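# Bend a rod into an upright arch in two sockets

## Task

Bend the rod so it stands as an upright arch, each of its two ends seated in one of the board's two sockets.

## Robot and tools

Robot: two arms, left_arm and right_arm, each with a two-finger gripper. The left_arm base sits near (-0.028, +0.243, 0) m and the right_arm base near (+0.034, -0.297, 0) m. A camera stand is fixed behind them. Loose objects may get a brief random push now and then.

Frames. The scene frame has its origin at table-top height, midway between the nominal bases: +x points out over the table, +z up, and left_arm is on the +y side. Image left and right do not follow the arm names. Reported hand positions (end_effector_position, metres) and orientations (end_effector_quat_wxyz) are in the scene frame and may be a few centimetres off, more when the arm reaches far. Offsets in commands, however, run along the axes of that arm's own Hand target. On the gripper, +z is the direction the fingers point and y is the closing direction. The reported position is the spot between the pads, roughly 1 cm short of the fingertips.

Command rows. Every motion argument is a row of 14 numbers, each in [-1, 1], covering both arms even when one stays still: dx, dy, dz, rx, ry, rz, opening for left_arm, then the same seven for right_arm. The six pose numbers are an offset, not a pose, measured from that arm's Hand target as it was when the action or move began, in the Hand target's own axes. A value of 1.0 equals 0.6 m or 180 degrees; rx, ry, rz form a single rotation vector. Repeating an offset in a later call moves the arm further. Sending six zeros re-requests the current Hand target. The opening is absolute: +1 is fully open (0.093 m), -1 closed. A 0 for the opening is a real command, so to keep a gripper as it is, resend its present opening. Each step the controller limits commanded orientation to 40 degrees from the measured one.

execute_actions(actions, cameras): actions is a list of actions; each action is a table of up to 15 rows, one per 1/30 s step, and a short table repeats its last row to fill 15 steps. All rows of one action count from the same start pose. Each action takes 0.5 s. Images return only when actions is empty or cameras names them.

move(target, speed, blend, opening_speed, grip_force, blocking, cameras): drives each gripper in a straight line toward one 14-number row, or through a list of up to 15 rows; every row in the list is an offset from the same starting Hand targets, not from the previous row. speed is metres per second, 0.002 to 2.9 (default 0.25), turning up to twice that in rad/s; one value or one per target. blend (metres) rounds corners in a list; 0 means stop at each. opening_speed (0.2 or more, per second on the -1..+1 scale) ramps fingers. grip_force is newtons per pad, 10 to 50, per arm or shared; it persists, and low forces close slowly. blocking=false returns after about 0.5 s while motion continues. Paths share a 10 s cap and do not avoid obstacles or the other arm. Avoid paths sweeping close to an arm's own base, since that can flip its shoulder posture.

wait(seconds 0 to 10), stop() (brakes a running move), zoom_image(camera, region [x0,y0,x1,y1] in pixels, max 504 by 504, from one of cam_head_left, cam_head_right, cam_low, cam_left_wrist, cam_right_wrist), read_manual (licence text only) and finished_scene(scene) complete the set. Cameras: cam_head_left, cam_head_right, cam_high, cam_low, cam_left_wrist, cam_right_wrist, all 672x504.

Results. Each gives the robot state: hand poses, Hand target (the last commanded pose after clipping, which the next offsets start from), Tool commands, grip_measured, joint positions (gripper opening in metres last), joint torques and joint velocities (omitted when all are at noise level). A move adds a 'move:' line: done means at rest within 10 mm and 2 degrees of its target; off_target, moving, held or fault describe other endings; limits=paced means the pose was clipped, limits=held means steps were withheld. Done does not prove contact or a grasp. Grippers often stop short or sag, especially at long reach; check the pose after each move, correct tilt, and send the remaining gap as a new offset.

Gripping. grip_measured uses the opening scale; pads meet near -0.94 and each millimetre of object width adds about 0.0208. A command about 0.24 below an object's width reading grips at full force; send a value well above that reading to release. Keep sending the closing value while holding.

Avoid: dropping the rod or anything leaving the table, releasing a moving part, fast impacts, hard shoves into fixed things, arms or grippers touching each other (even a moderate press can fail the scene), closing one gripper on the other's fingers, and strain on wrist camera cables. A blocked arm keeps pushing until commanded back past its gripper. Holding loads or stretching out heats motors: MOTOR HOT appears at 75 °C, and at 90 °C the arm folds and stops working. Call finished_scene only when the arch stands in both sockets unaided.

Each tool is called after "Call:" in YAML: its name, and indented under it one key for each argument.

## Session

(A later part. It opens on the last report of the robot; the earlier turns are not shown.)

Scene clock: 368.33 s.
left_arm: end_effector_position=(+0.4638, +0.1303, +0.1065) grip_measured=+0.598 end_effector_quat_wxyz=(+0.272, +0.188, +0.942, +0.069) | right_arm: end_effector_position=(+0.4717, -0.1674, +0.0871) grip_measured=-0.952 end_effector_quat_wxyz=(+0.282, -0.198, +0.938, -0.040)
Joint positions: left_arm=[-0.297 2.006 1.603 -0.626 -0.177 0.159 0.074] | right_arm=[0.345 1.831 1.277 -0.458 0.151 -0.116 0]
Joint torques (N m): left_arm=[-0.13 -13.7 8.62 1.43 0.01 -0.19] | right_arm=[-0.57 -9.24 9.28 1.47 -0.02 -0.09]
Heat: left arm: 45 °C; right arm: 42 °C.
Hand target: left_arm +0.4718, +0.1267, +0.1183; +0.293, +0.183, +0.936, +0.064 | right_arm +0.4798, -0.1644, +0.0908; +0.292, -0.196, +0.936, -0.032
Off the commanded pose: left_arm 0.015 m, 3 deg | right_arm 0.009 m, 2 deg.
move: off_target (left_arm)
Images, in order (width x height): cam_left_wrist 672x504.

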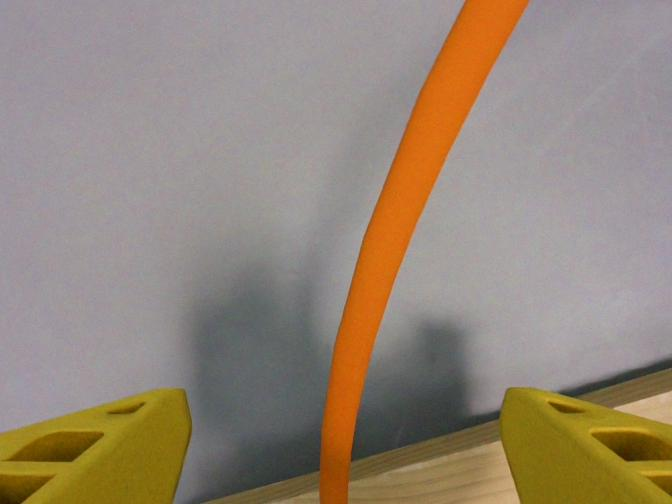

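Call:
move:
  target:
    - [0,0,0,0,0,0,-1,0,0,0,0,0,0,-1]
    - [0.0173,-0.0067,-0.0455,-0.0464,-0.1126,-0.0015,-1,0.0145,0.011,-0.0777,0.0493,-0.1127,-0.0067,-1]
    - [0.054,-0.021,-0.0927,-0.095,-0.231,-0.003,-1,0.048,0.029,-0.127,0.101,-0.231,-0.0138,-1]
  blend: [0,0.01,0]
  speed: 0.12
  cameras: ["cam_high","cam_low","cam_left_wrist"]

Call:
zoom_image:
  camera: "cam_low"
  region: [250, 145, 370, 280]

Call:
zoom_image:
  camera: "cam_high"
  region: [350, 90, 470, 340]

Scene clock: 390.03 s.
left_arm: end_effector_position=(+0.4129, +0.1304, +0.1498) grip_measured=-0.962 end_effector_quat_wxyz=(+0.629, +0.146, +0.751, +0.139) | right_arm: end_effector_position=(+0.4100, -0.1654, +0.1352) grip_measured=-0.952 end_effector_quat_wxyz=(+0.624, -0.170, +0.754, -0.113)
Joint positions: left_arm=[-0.414 1.696 0.644 0.863 -0.42 0.332 0] | right_arm=[0.536 1.534 0.423 0.888 0.482 -0.296 0]
Joint torques (N m): left_arm=[-0.55 -7.23 5.07 2.09 0.07 -0.36] | right_arm=[0.64 -4.83 5.81 2.22 0.25 -0.05]
Heat: left arm: 45 °C; right arm: 42 °C.
Hand target: left_arm +0.4114, +0.1266, +0.1440; +0.629, +0.145, +0.753, +0.129 | right_arm +0.4095, -0.1637, +0.1355; +0.630, -0.167, +0.751, -0.111
Off the commanded pose: left_arm 0.007 m, 1 deg | right_arm 0.002 m, 1 deg.
move: done
Images, in order (width x height): cam_high 672x504, cam_low 672x504, cam_left_wrist 672x504.

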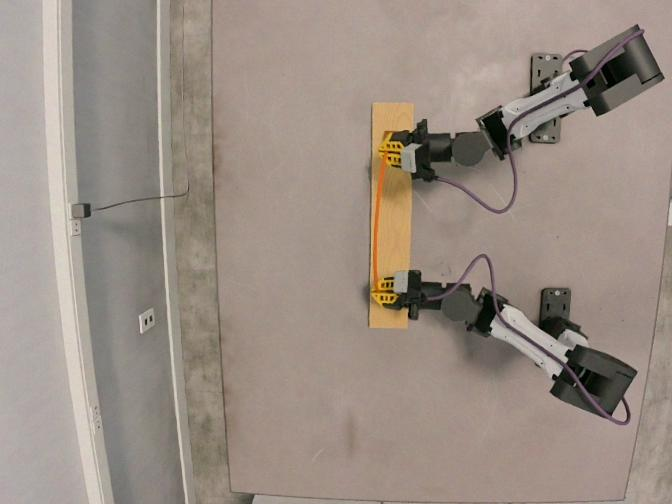

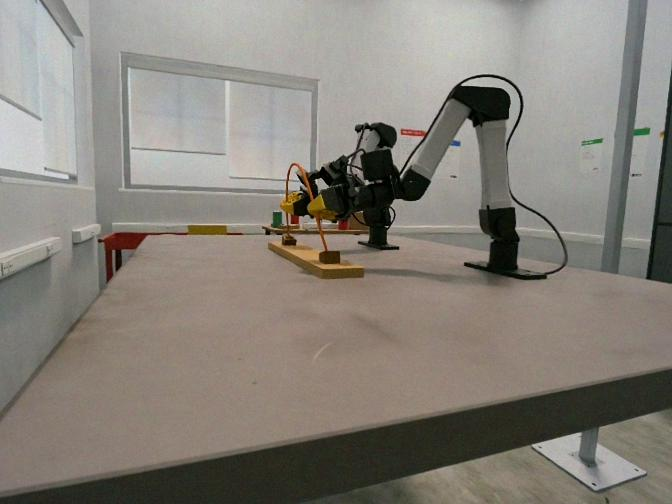

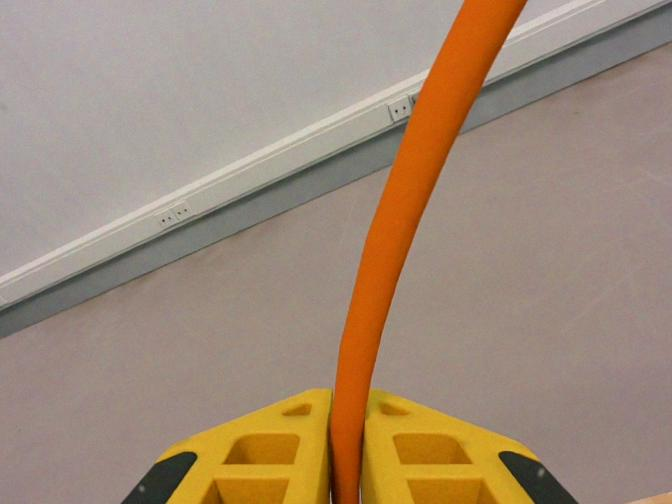

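Scaled by 3.733 from the camera's 672x504 image, which has a finer 960x720 frame.

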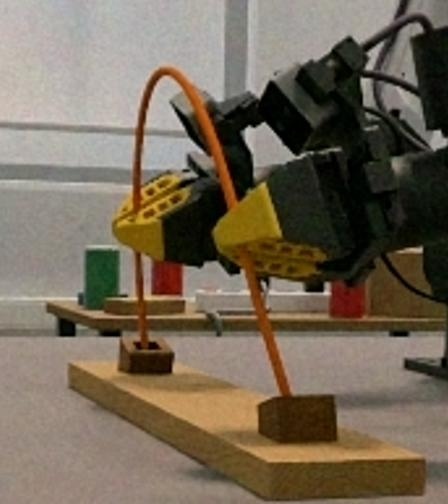

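Scaled by 2.016 from the camera's 672x504 image, which has a finer 960x720 frame.

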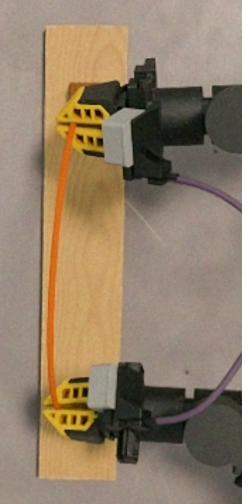

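Call:
move:
  target:
    - [-0.001,0,0.005,0,0,0,-1,-0.006,-0.003,0.0105,0,0,0,-1]
    - [0.005,-0.002,0.008,0,0,0,-1,0.004,0,0.0175,0,0,0,-1]
  speed: 0.06
  cameras: ["cam_high","cam_low"]

Call:
zoom_image:
  camera: "cam_low"
  region: [250, 145, 370, 280]

Call:
zoom_image:
  camera: "cam_high"
  region: [350, 90, 470, 340]

Scene clock: 399.00 s.
left_arm: end_effector_position=(+0.4150, +0.1301, +0.1488) grip_measured=-0.962 end_effector_quat_wxyz=(+0.634, +0.143, +0.747, +0.140) | right_arm: end_effector_position=(+0.4154, -0.1660, +0.1342) grip_measured=-0.952 end_effector_quat_wxyz=(+0.632, -0.165, +0.748, -0.116)
Joint positions: left_arm=[-0.414 1.717 0.644 0.9 -0.424 0.335 0] | right_arm=[0.528 1.579 0.427 0.955 0.482 -0.306 0]
Joint torques (N m): left_arm=[-0.13 -6.86 5.85 1.91 0.14 -0.36] | right_arm=[-0.62 -4.4 7.49 1.9 -0.01 -0.02]
Heat: left arm: 45 °C; right arm: 44 °C.
Hand target: left_arm +0.4156, +0.1267, +0.1400; +0.629, +0.145, +0.753, +0.129 | right_arm +0.4194, -0.1642, +0.1313; +0.630, -0.166, +0.751, -0.111
Off the commanded pose: left_arm 0.010 m, 2 deg | right_arm 0.005 m, 1 deg.
move: done
Images, in order (width x height): cam_high 672x504, cam_low 672x504.

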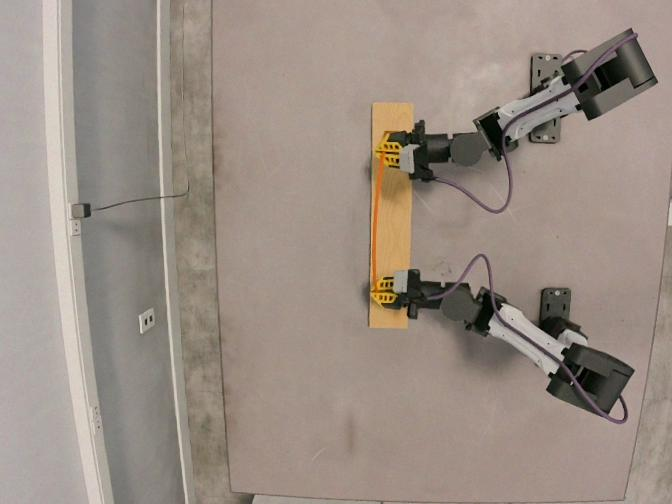

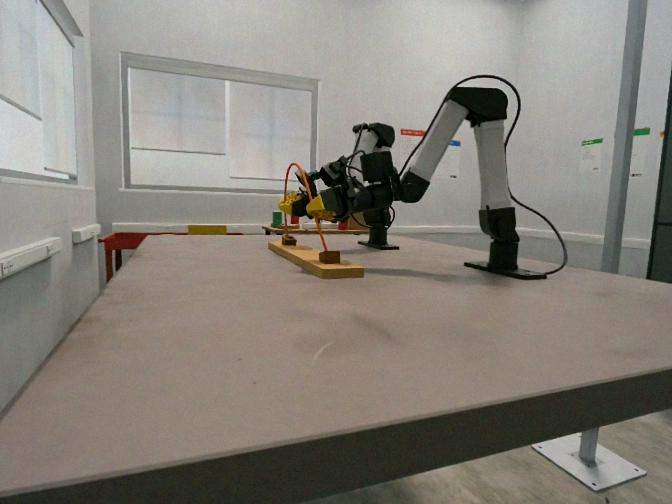

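Scaled by 3.733 from the camera's 672x504 image, which has a finer 960x720 frame.

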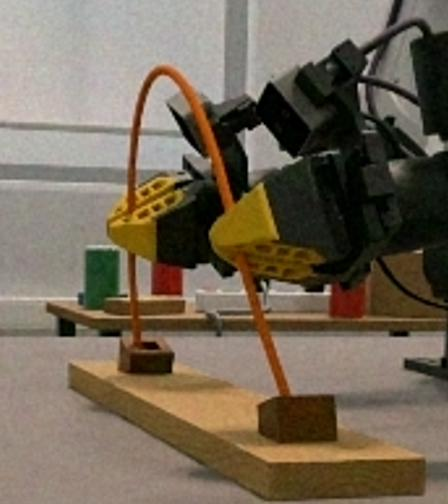

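Scaled by 2.016 from the camera's 672x504 image, which has a finer 960x720 frame.

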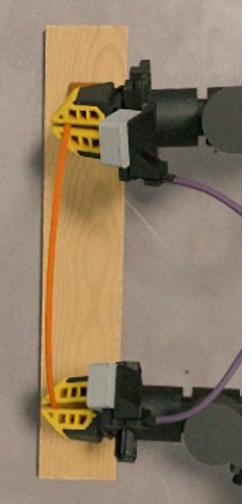

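Call:
zoom_image:
  camera: "cam_low"
  region: [275, 228, 305, 250]

Call:
zoom_image:
  camera: "cam_high"
  region: [372, 122, 412, 152]

Scaled by 16.800 from the camera's 672x504 image, which has a finer 960x720 frame.

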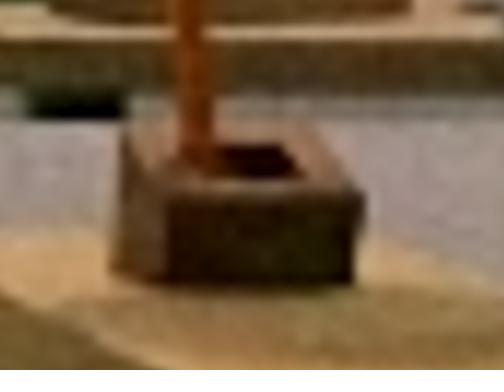

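Scaled by 12.600 from the camera's 672x504 image, which has a finer 960x720 frame.

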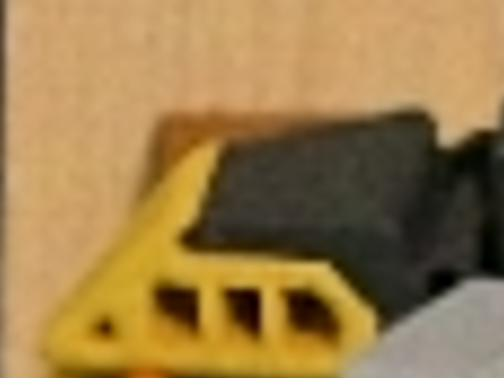

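Call:
move:
  target: [0,0,0,0,0,0,-0.4,0,0,0,0,0,0,-0.4]
  opening_speed: 0.5
  cameras: ["cam_high","cam_low"]

Call:
zoom_image:
  camera: "cam_low"
  region: [230, 145, 370, 280]

Call:
wait:
  seconds: 1
  cameras: ["cam_low","cam_high"]

Call:
zoom_image:
  camera: "cam_low"
  region: [230, 145, 370, 280]

Scene clock: 411.23 s.
left_arm: end_effector_position=(+0.4154, +0.1299, +0.1430) grip_measured=-0.402 end_effector_quat_wxyz=(+0.629, +0.143, +0.751, +0.139) | right_arm: end_effector_position=(+0.4158, -0.1665, +0.1322) grip_measured=-0.402 end_effector_quat_wxyz=(+0.630, -0.166, +0.749, -0.117)
Joint positions: left_arm=[-0.414 1.73 0.644 0.899 -0.424 0.328 0.026] | right_arm=[0.526 1.585 0.427 0.956 0.482 -0.306 0.026]
Joint torques (N m): left_arm=[-0.12 -8.08 5.85 1.92 0.15 -0.3] | right_arm=[-0.49 -5.03 7.47 1.89 -0.02 -0.02]
Heat: left arm: 45 °C; right arm: 44 °C.
Hand target: left_arm +0.4156, +0.1267, +0.1400; +0.629, +0.145, +0.753, +0.129 | right_arm +0.4194, -0.1642, +0.1313; +0.630, -0.166, +0.751, -0.111
Off the commanded pose: left_arm 0.004 m, 1 deg | right_arm 0.004 m, 1 deg.
move: done
Images, in order (width x height): cam_high 672x504, cam_low 672x504.

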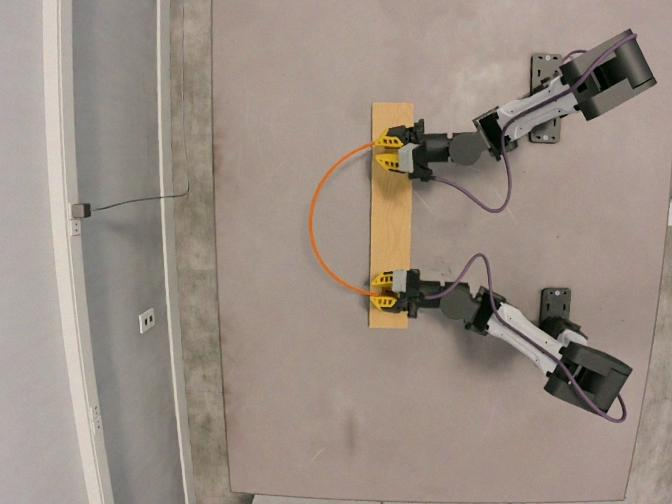

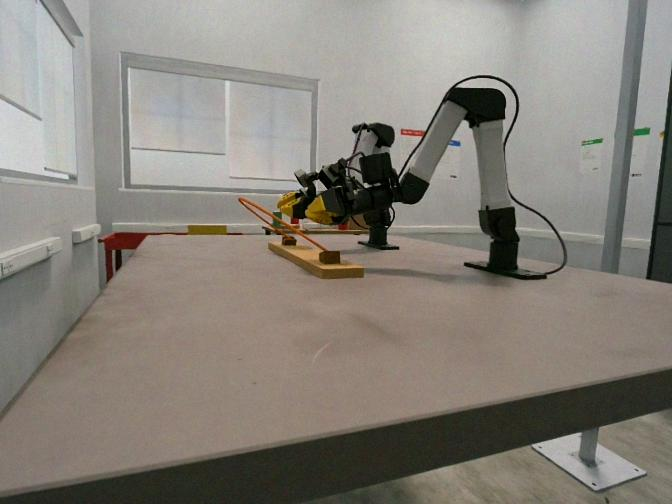

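Scaled by 3.600 from the camera's 672x504 image, which has a finer 960x720 frame.

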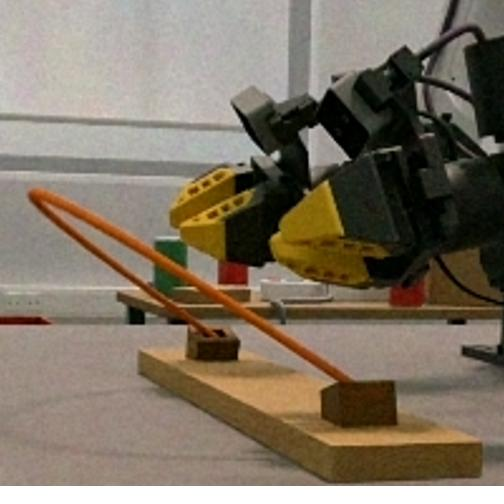

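Scene clock: 412.23 s.
left_arm: end_effector_position=(+0.4154, +0.1299, +0.1430) grip_measured=-0.401 end_effector_quat_wxyz=(+0.629, +0.143, +0.751, +0.139) | right_arm: end_effector_position=(+0.4158, -0.1665, +0.1322) grip_measured=-0.402 end_effector_quat_wxyz=(+0.630, -0.166, +0.749, -0.117)
Joint positions: left_arm=[-0.414 1.73 0.644 0.899 -0.424 0.328 0.026] | right_arm=[0.526 1.585 0.427 0.956 0.482 -0.306 0.026]
Joint torques (N m): left_arm=[-0.12 -8.08 5.85 1.92 0.14 -0.3] | right_arm=[-0.5 -5.03 7.46 1.89 -0.02 -0.02]
Heat: left arm: 45 °C; right arm: 44 °C.
Hand target: left_arm +0.4156, +0.1267, +0.1400; +0.629, +0.145, +0.753, +0.129 | right_arm +0.4194, -0.1642, +0.1313; +0.630, -0.166, +0.751, -0.111
Tool commands: left_gripper/opening=-0.4 right_gripper/opening=-0.4
Off the commanded pose: left_arm 0.004 m, 1 deg | right_arm 0.004 m, 1 deg.
wait: 1.00 s; at rest by 0.17 s
Images, in order (width x height): cam_high 672x504, cam_low 672x504.

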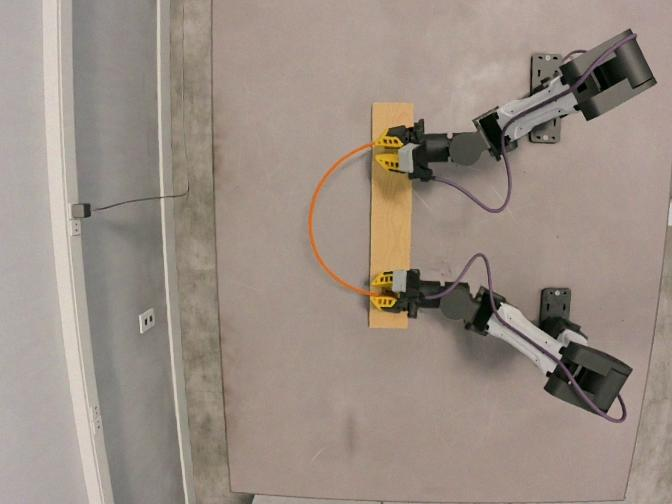

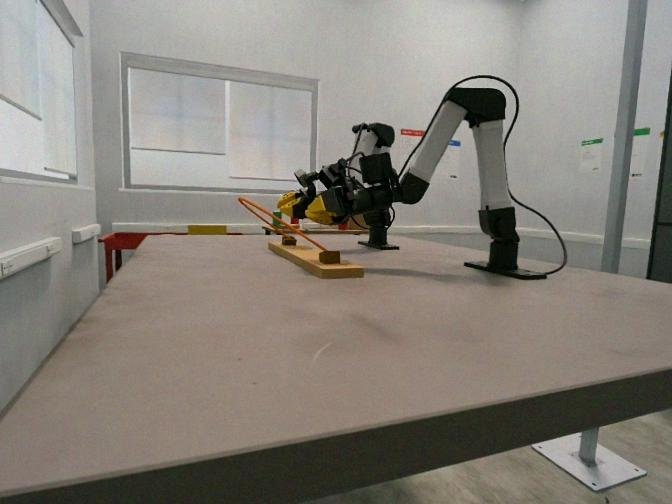

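Scaled by 3.600 from the camera's 672x504 image, which has a finer 960x720 frame.

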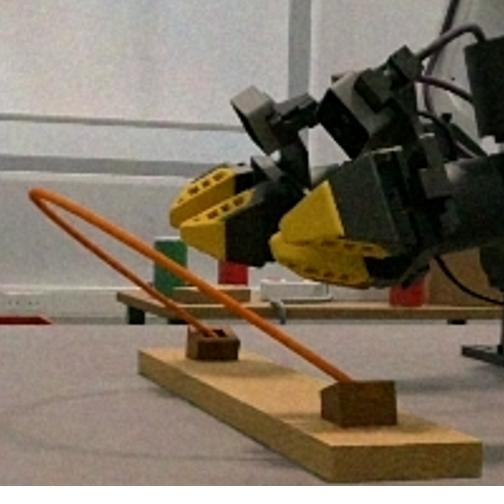

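Call:
move:
  target:
    - [0,0,0,0,0,0,0.8,0,0,0,0,0,0,0.8]
    - [-0.008,0.002,0.074,0.095,0.231,0.003,0.8,0.021,0.001,0.086,-0.101,0.231,0.0138,0.8]
    - [0.019,-0.009,0.103,0.095,0.231,0.003,0.8,0.047,0.0147,0.115,-0.101,0.231,0.0138,0.8]
  speed: [0.15,0.2,0.1]
  cameras: ["cam_low","cam_left_wrist","cam_right_wrist"]

Scene clock: 441.90 s.
left_arm: end_effector_position=(+0.4610, +0.1297, +0.1028) grip_measured=+0.798 end_effector_quat_wxyz=(+0.268, +0.188, +0.942, +0.072) | right_arm: end_effector_position=(+0.4718, -0.1676, +0.0836) grip_measured=+0.798 end_effector_quat_wxyz=(+0.278, -0.200, +0.938, -0.042)
Joint positions: left_arm=[-0.302 2.006 1.591 -0.623 -0.185 0.156 0.084] | right_arm=[0.345 1.84 1.278 -0.457 0.151 -0.12 0.084]
Joint torques (N m): left_arm=[0.46 -12.79 10.41 1.42 0.09 -0.14] | right_arm=[-0.59 -9.37 9.83 1.48 -0.02 -0.06]
Heat: left arm: 46 °C; right arm: 43 °C.
Hand target: left_arm +0.4742, +0.1268, +0.1167; +0.293, +0.183, +0.936, +0.064 | right_arm +0.4819, -0.1641, +0.0898; +0.292, -0.196, +0.936, -0.032
Off the commanded pose: left_arm 0.020 m, 3 deg | right_arm 0.012 m, 2 deg.
move: off_target (left_arm, right_arm)
Images, in order (width x height): cam_low 672x504, cam_left_wrist 672x504, cam_right_wrist 672x504.

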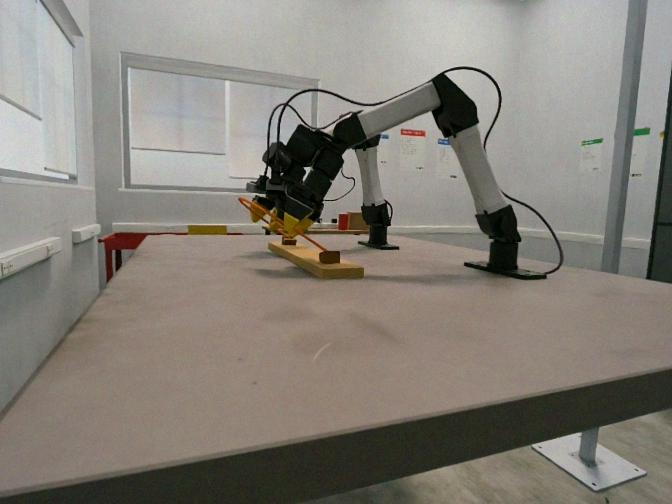

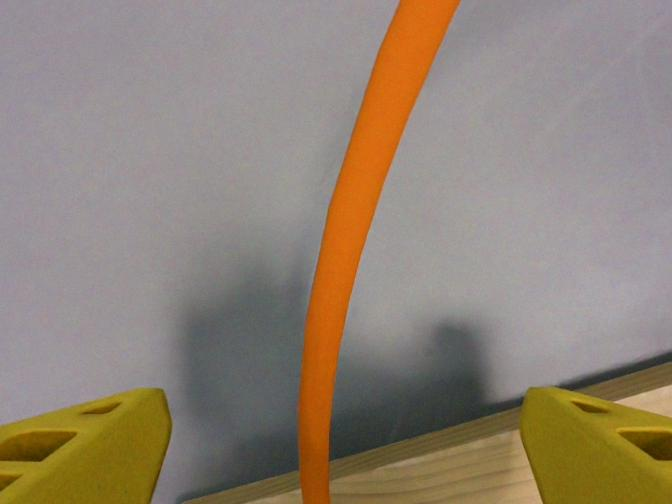

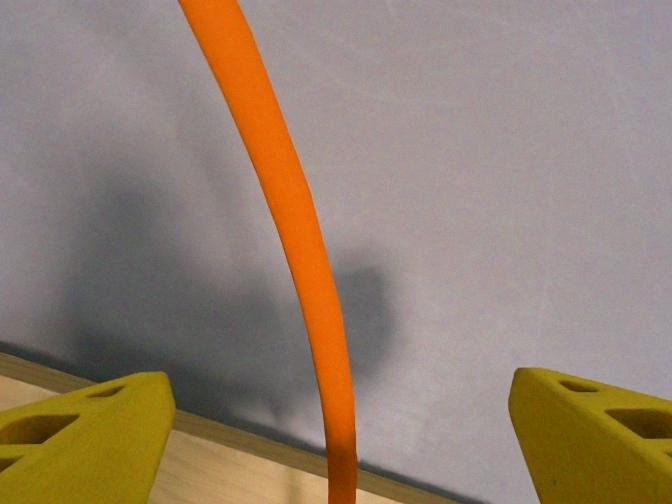

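Call:
move:
  target:
    - [0,0,0,0,0,0,-1,0,0,0,0,0,0,-1]
    - [0.020,-0.0077,-0.0465,-0.0505,-0.1228,-0.0017,-1,0.016,0.0117,-0.077,0.0537,-0.1229,-0.0073,-1]
    - [0.0593,-0.0232,-0.0938,-0.1045,-0.2538,-0.0035,-1,0.0503,0.0297,-0.1263,0.1111,-0.2541,-0.0151,-1]
  blend: [0,0.01,0]
  speed: 0.12
  opening_speed: 1.5
  cameras: ["cam_high","cam_low"]

Call:
zoom_image:
  camera: "cam_low"
  region: [250, 145, 370, 280]

Call:
zoom_image:
  camera: "cam_low"
  region: [275, 228, 305, 250]

Call:
zoom_image:
  camera: "cam_high"
  region: [350, 90, 470, 340]

Scene clock: 457.33 s.
left_arm: end_effector_position=(+0.4127, +0.1312, +0.1478) grip_measured=-0.962 end_effector_quat_wxyz=(+0.659, +0.136, +0.725, +0.146) | right_arm: end_effector_position=(+0.4123, -0.1661, +0.1358) grip_measured=-0.952 end_effector_quat_wxyz=(+0.657, -0.161, +0.726, -0.121)
Joint positions: left_arm=[-0.417 1.772 0.603 1.07 -0.436 0.362 0] | right_arm=[0.538 1.641 0.386 1.134 0.498 -0.342 0]
Joint torques (N m): left_arm=[-0.51 -7.46 4.41 2.02 0.15 -0.35] | right_arm=[0.76 -5.04 5.15 2.12 0.15 -0.04]
Heat: left arm: 45 °C; right arm: 42 °C.
Hand target: left_arm +0.4107, +0.1269, +0.1410; +0.658, +0.139, +0.728, +0.135 | right_arm +0.4107, -0.1635, +0.1333; +0.659, -0.162, +0.725, -0.118
Off the commanded pose: left_arm 0.008 m, 1 deg | right_arm 0.004 m, 0 deg.
move: done
Images, in order (width x height): cam_high 672x504, cam_low 672x504.

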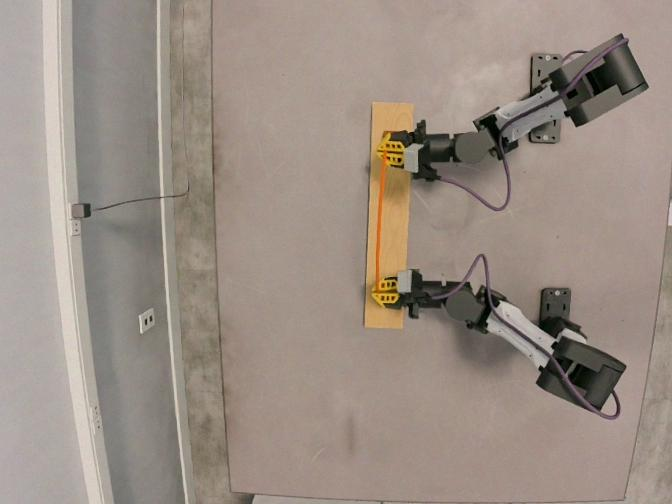

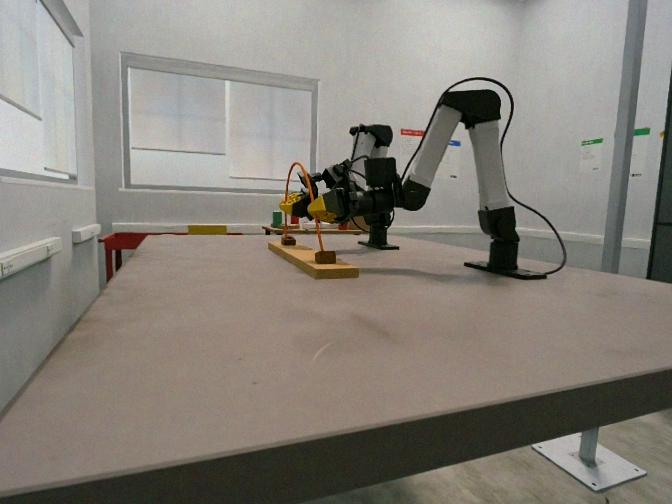

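Scaled by 3.733 from the camera's 672x504 image, which has a finer 960x720 frame.

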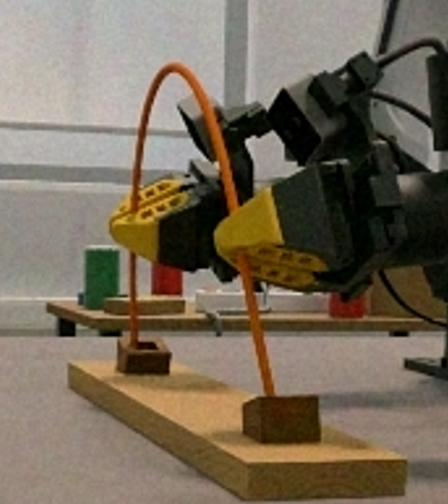

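Scaled by 16.800 from the camera's 672x504 image, which has a finer 960x720 frame.

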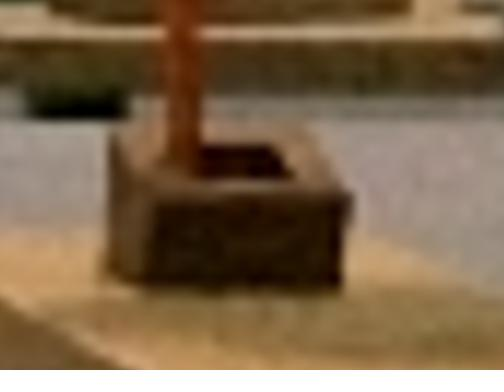

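Scaled by 2.016 from the camera's 672x504 image, which has a finer 960x720 frame.

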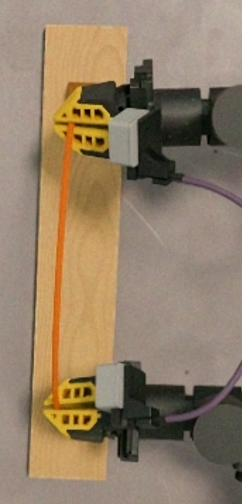

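Call:
move:
  target: [-0.008,0.003,0.001,0,0,0,-0.4,-0.002,0,0,0,0,0,-0.4]
  opening_speed: 2.5
  cameras: ["cam_high","cam_low"]

Call:
zoom_image:
  camera: "cam_low"
  region: [230, 145, 370, 280]

Scene clock: 463.47 s.
left_arm: end_effector_position=(+0.4124, +0.1314, +0.1447) grip_measured=-0.401 end_effector_quat_wxyz=(+0.654, +0.138, +0.729, +0.147) | right_arm: end_effector_position=(+0.4120, -0.1651, +0.1364) grip_measured=-0.402 end_effector_quat_wxyz=(+0.659, -0.161, +0.725, -0.120)
Joint positions: left_arm=[-0.417 1.772 0.603 1.057 -0.436 0.361 0.026] | right_arm=[0.54 1.641 0.386 1.137 0.499 -0.342 0.026]
Joint torques (N m): left_arm=[-0.43 -9.14 5.41 1.91 0.15 -0.3] | right_arm=[0.66 -5.48 5.37 2.04 0.16 -0.06]
Heat: left arm: 46 °C; right arm: 43 °C.
Hand target: left_arm +0.4118, +0.1267, +0.1461; +0.658, +0.139, +0.728, +0.135 | right_arm +0.4107, -0.1630, +0.1344; +0.659, -0.162, +0.725, -0.118
Off the commanded pose: left_arm 0.005 m, 1 deg | right_arm 0.003 m, 0 deg.
move: done
Images, in order (width x height): cam_high 672x504, cam_low 672x504.

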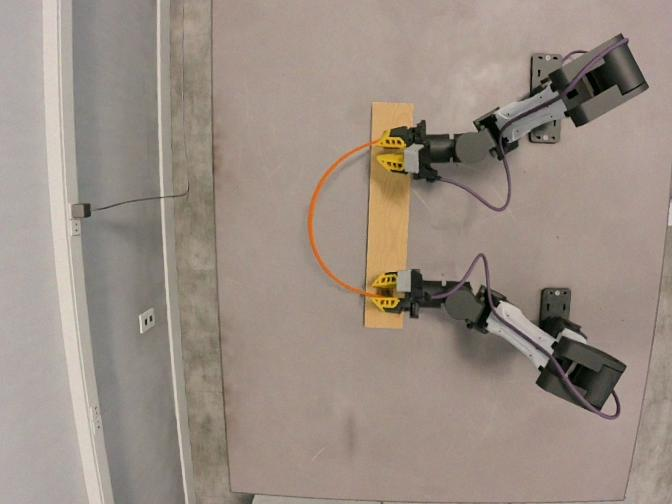

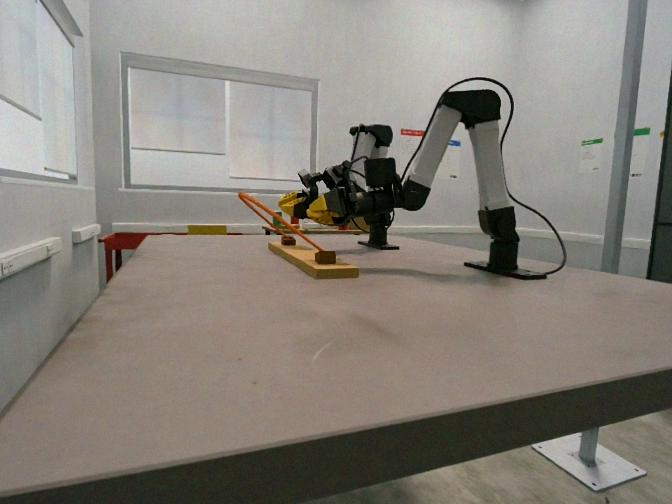

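Scaled by 3.600 from the camera's 672x504 image, which has a finer 960x720 frame.

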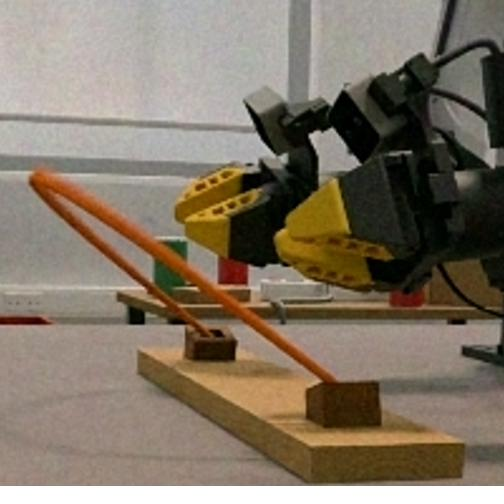

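Call:
move:
  target:
    - [0,0,0,0,0,0,0.8,0,0,0,0,0,0,0.8]
    - [0.005,-0.0035,0.095,0.1045,0.2538,0.0035,0.8,0.031,0.005,0.099,-0.1111,0.2541,0.0151,0.8]
    - [0.034,-0.0157,0.1213,0.1045,0.2538,0.0035,0.8,0.0595,0.0175,0.1257,-0.1111,0.2541,0.0151,0.8]
  speed: [0.15,0.2,0.1]
  cameras: ["cam_left_wrist","cam_right_wrist"]

Call:
move:
  target:
    - [0,0,0,0,0,0,-1,0,0,0,0,0,0,-1]
    - [0.0245,-0.0095,-0.050,-0.0528,-0.1283,-0.0018,-1,0.0173,0.0123,-0.078,0.0562,-0.1284,-0.0076,-1]
    - [0.069,-0.027,-0.1017,-0.1077,-0.2615,-0.0036,-1,0.0533,0.0312,-0.1287,0.1145,-0.2618,-0.0156,-1]
  blend: [0,0.01,0]
  speed: 0.12
  opening_speed: 1.5
  cameras: ["cam_high","cam_low"]

Call:
zoom_image:
  camera: "cam_low"
  region: [250, 145, 370, 280]

Call:
zoom_image:
  camera: "cam_high"
  region: [350, 90, 470, 340]

Scene clock: 499.83 s.
left_arm: end_effector_position=(+0.4687, +0.1293, +0.1024) grip_measured=+0.798 end_effector_quat_wxyz=(+0.267, +0.189, +0.942, +0.072) | right_arm: end_effector_position=(+0.4715, -0.1680, +0.0829) grip_measured=+0.798 end_effector_quat_wxyz=(+0.278, -0.199, +0.939, -0.042)
Joint positions: left_arm=[-0.297 2.035 1.633 -0.635 -0.183 0.161 0.084] | right_arm=[0.344 1.84 1.277 -0.457 0.151 -0.117 0.084]
Joint torques (N m): left_arm=[0.44 -13.09 10.44 1.46 0.09 -0.16] | right_arm=[-0.58 -9.36 9.95 1.48 -0.03 -0.09]
Heat: left arm: 46 °C; right arm: 44 °C.
Hand target: left_arm +0.4820, +0.1266, +0.1164; +0.293, +0.183, +0.936, +0.064 | right_arm +0.4820, -0.1640, +0.0897; +0.292, -0.196, +0.936, -0.032
Off the commanded pose: left_arm 0.020 m, 3 deg | right_arm 0.013 m, 2 deg.
move: off_target (left_arm, right_arm)
Images, in order (width x height): cam_left_wrist 672x504, cam_right_wrist 672x504.

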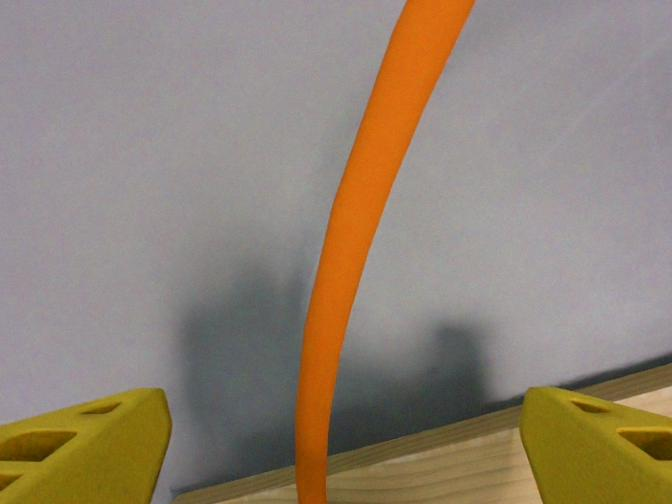

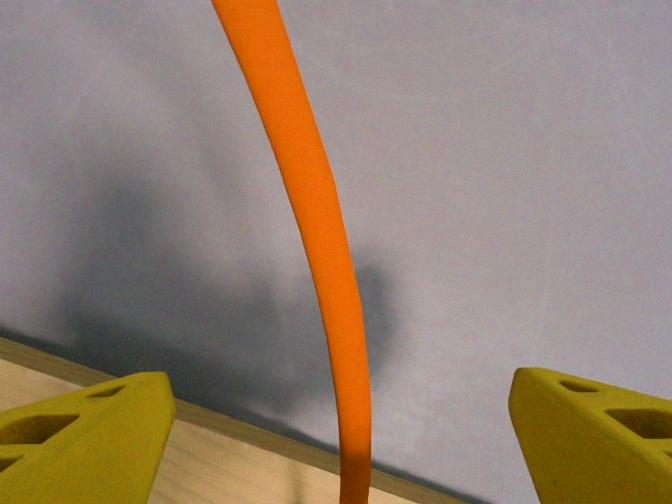

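Scene clock: 505.83 s.
left_arm: end_effector_position=(+0.4123, +0.1322, +0.1463) grip_measured=-0.962 end_effector_quat_wxyz=(+0.667, +0.133, +0.718, +0.148) | right_arm: end_effector_position=(+0.4099, -0.1668, +0.1338) grip_measured=-0.951 end_effector_quat_wxyz=(+0.664, -0.159, +0.720, -0.125)
Joint positions: left_arm=[-0.417 1.799 0.592 1.133 -0.438 0.37 0] | right_arm=[0.543 1.672 0.367 1.206 0.508 -0.355 0]
Joint torques (N m): left_arm=[-0.66 -7.62 4.49 2.04 0.16 -0.31] | right_arm=[0.85 -5.19 4.98 2.16 0.12 -0.09]
Heat: left arm: 46 °C; right arm: 43 °C.
Hand target: left_arm +0.4106, +0.1266, +0.1411; +0.667, +0.138, +0.719, +0.137 | right_arm +0.4083, -0.1634, +0.1332; +0.668, -0.160, +0.716, -0.120
Off the commanded pose: left_arm 0.008 m, 1 deg | right_arm 0.004 m, 1 deg.
move: done
Images, in order (width x height): cam_high 672x504, cam_low 672x504.

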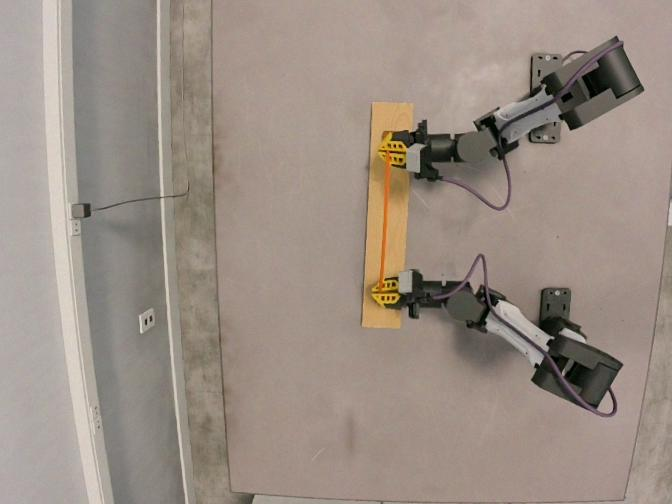

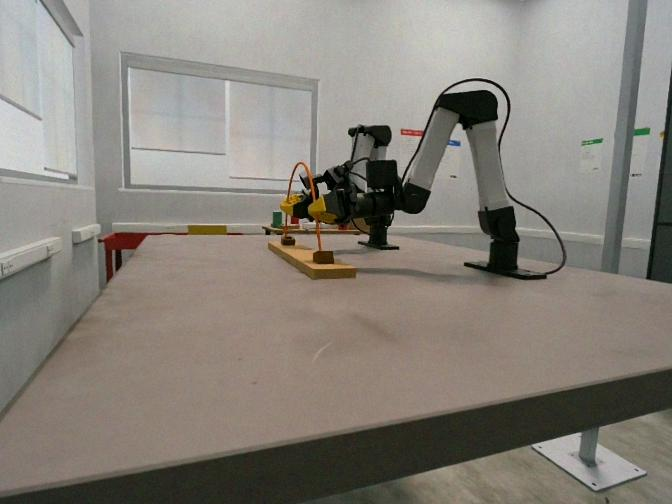

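Scaled by 3.733 from the camera's 672x504 image, which has a finer 960x720 frame.

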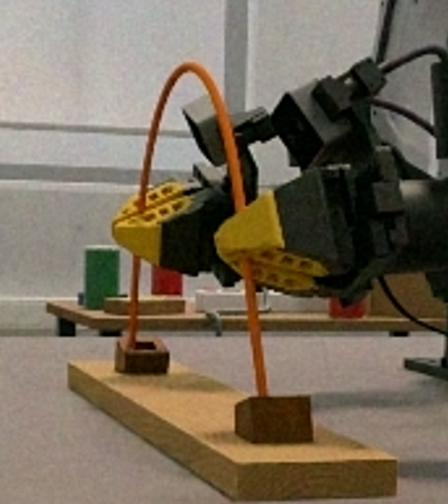

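Scaled by 2.016 from the camera's 672x504 image, which has a finer 960x720 frame.

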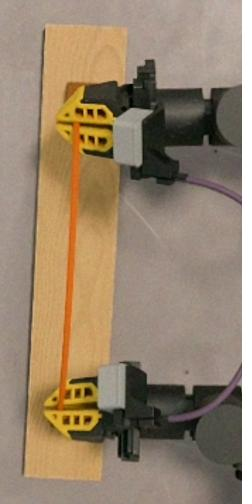

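Call:
move:
  target:
    - [0,0,0,0,0,0,0.2,0,0,0,0,0,0,-1]
    - [0,0,0,0.25,0,0,0.2,0,0,0,0,0,0,-1]
  speed: 0.3
  opening_speed: 2
  cameras: ["cam_high","cam_low","cam_left_wrist"]

Call:
zoom_image:
  camera: "cam_low"
  region: [250, 145, 370, 280]

Scene clock: 517.37 s.
left_arm: end_effector_position=(+0.4028, +0.1268, +0.1310) grip_measured=+0.198 end_effector_quat_wxyz=(+0.552, +0.375, +0.729, -0.153) | right_arm: end_effector_position=(+0.4099, -0.1670, +0.1339) grip_measured=-0.951 end_effector_quat_wxyz=(+0.664, -0.159, +0.719, -0.125)
Joint positions: left_arm=[-0.041 1.681 0.782 0.447 0.664 0.496 0.055] | right_arm=[0.543 1.672 0.367 1.206 0.509 -0.356 0]
Joint torques (N m): left_arm=[0.32 -8.03 9.54 1.77 0.37 -0.03] | right_arm=[0.88 -5.16 4.97 2.17 0.11 -0.08]
Heat: left arm: 47 °C; right arm: 45 °C.
Hand target: left_arm +0.4106, +0.1266, +0.1411; +0.564, +0.383, +0.717, -0.149 | right_arm +0.4083, -0.1635, +0.1332; +0.668, -0.160, +0.716, -0.120
Off the commanded pose: left_arm 0.013 m, 2 deg | right_arm 0.004 m, 1 deg.
move: off_target (left_arm)
Images, in order (width x height): cam_high 672x504, cam_low 672x504, cam_left_wrist 672x504.

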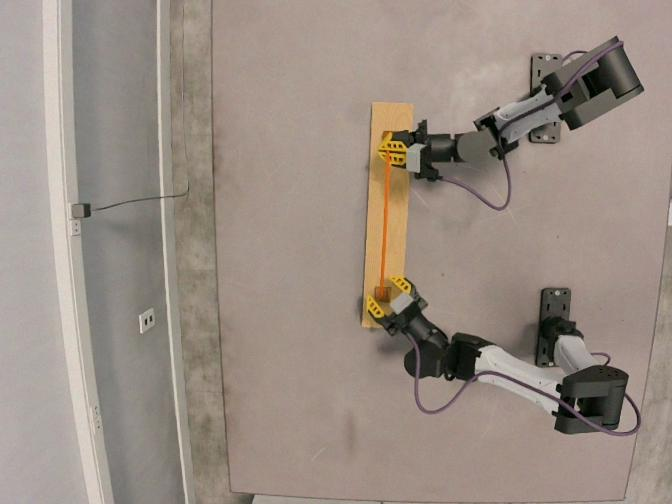

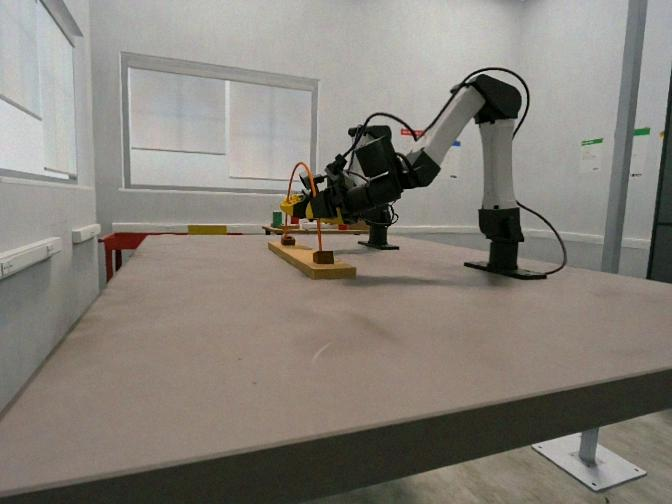

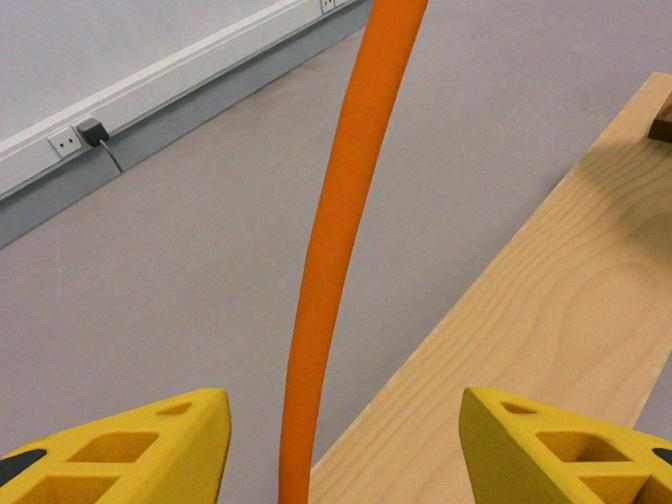

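Scaled by 3.733 from the camera's 672x504 image, which has a finer 960x720 frame.

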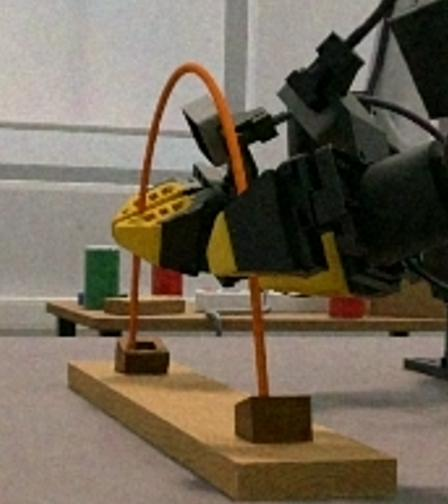

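Call:
move:
  target:
    - [0,0.018,0,0,0,0,0.2,0,0,0,0,0,0,-1]
    - [0,0.018,0,0,0,0,-0.62,0,0,0,0,0,0,-1]
  speed: 0.1
  opening_speed: 1
  cameras: ["cam_left_wrist"]

Call:
move:
  target: [0,0,0,0,0,0,-0.62,0,0,0,0,0,0,0]
  opening_speed: 1
  cameras: ["cam_high","cam_low","cam_left_wrist"]

Call:
zoom_image:
  camera: "cam_low"
  region: [250, 145, 370, 280]

Scene clock: 527.53 s.
left_arm: end_effector_position=(+0.4114, +0.1331, +0.1344) grip_measured=-0.618 end_effector_quat_wxyz=(+0.554, +0.376, +0.727, -0.152) | right_arm: end_effector_position=(+0.4099, -0.1670, +0.1339) grip_measured=-0.951 end_effector_quat_wxyz=(+0.664, -0.159, +0.719, -0.125)
Joint positions: left_arm=[-0.02 1.703 0.822 0.426 0.685 0.509 0.016] | right_arm=[0.543 1.672 0.367 1.206 0.509 -0.356 0]
Joint torques (N m): left_arm=[0.42 -8.44 9.42 1.71 0.37 -0.02] | right_arm=[0.85 -5.16 5 2.16 0.11 -0.08]
Heat: left arm: 47 °C; right arm: 45 °C.
Hand target: left_arm +0.4183, +0.1338, +0.1434; +0.564, +0.382, +0.717, -0.149 | right_arm +0.4083, -0.1635, +0.1332; +0.668, -0.160, +0.716, -0.120
Off the commanded pose: left_arm 0.011 m, 2 deg | right_arm 0.004 m, 1 deg.
move: off_target (left_arm); target 2's new opening was sent with left_arm's hand 0.011 m and 2 deg from that target
Images, in order (width x height): cam_left_wrist 672x504.

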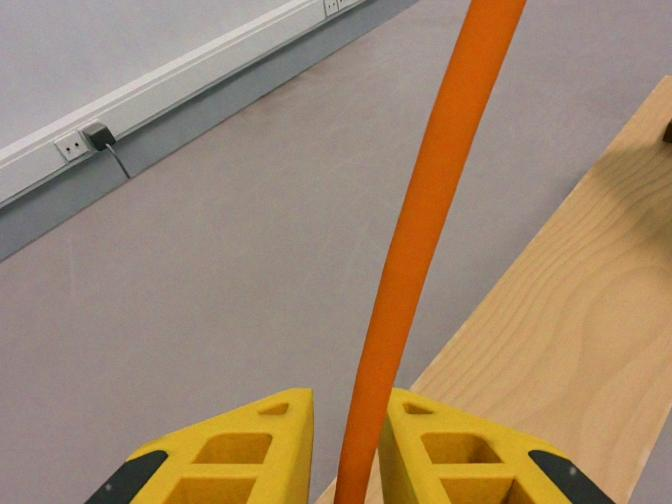

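Scene clock: 528.77 s.
left_arm: end_effector_position=(+0.4114, +0.1331, +0.1344) grip_measured=-0.618 end_effector_quat_wxyz=(+0.554, +0.376, +0.727, -0.152) | right_arm: end_effector_position=(+0.4097, -0.1658, +0.1367) grip_measured=-0.002 end_effector_quat_wxyz=(+0.669, -0.157, +0.716, -0.123)
Joint positions: left_arm=[-0.02 1.703 0.822 0.426 0.685 0.509 0.016] | right_arm=[0.546 1.672 0.367 1.219 0.509 -0.356 0.045]
Joint torques (N m): left_arm=[0.42 -8.43 9.43 1.71 0.37 -0.02] | right_arm=[0.65 -5.12 4.97 2.05 0.11 -0.09]
Heat: left arm: 47 °C; right arm: 45 °C.
Hand target: left_arm +0.4183, +0.1338, +0.1434; +0.564, +0.382, +0.717, -0.149 | right_arm +0.4082, -0.1633, +0.1332; +0.668, -0.160, +0.716, -0.120
Off the commanded pose: left_arm 0.011 m, 2 deg | right_arm 0.004 m, 0 deg.
move: off_target (left_arm)
Images, in order (width x height): cam_high 672x504, cam_low 672x504, cam_left_wrist 672x504.

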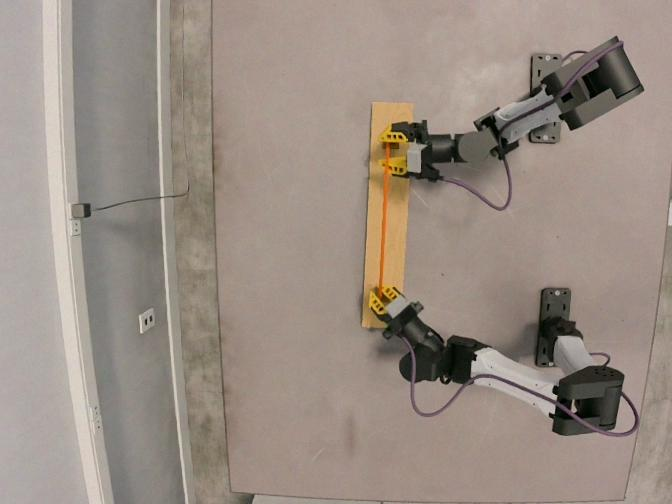

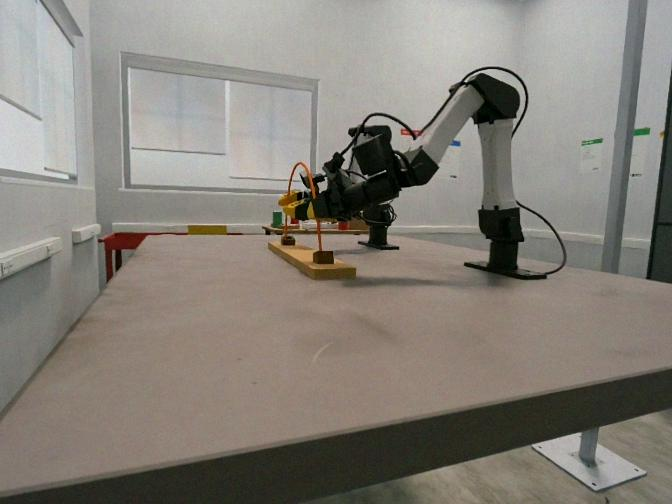

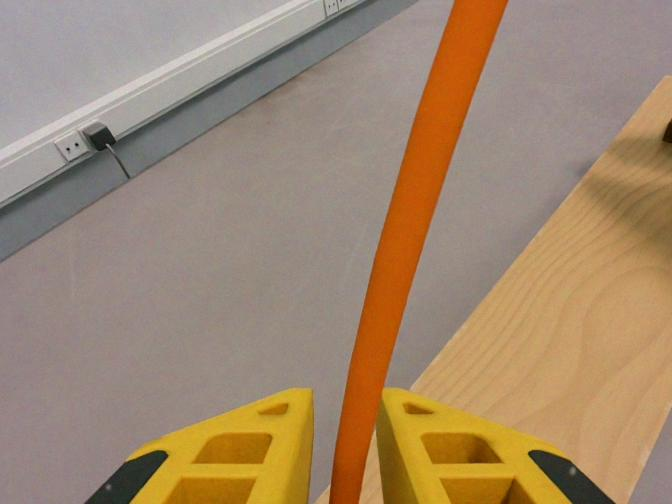

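Scaled by 3.733 from the camera's 672x504 image, which has a finer 960x720 frame.

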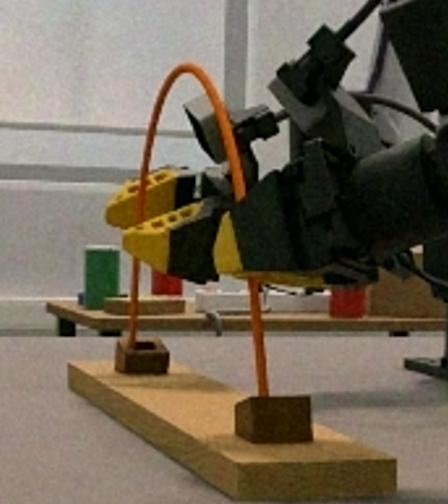

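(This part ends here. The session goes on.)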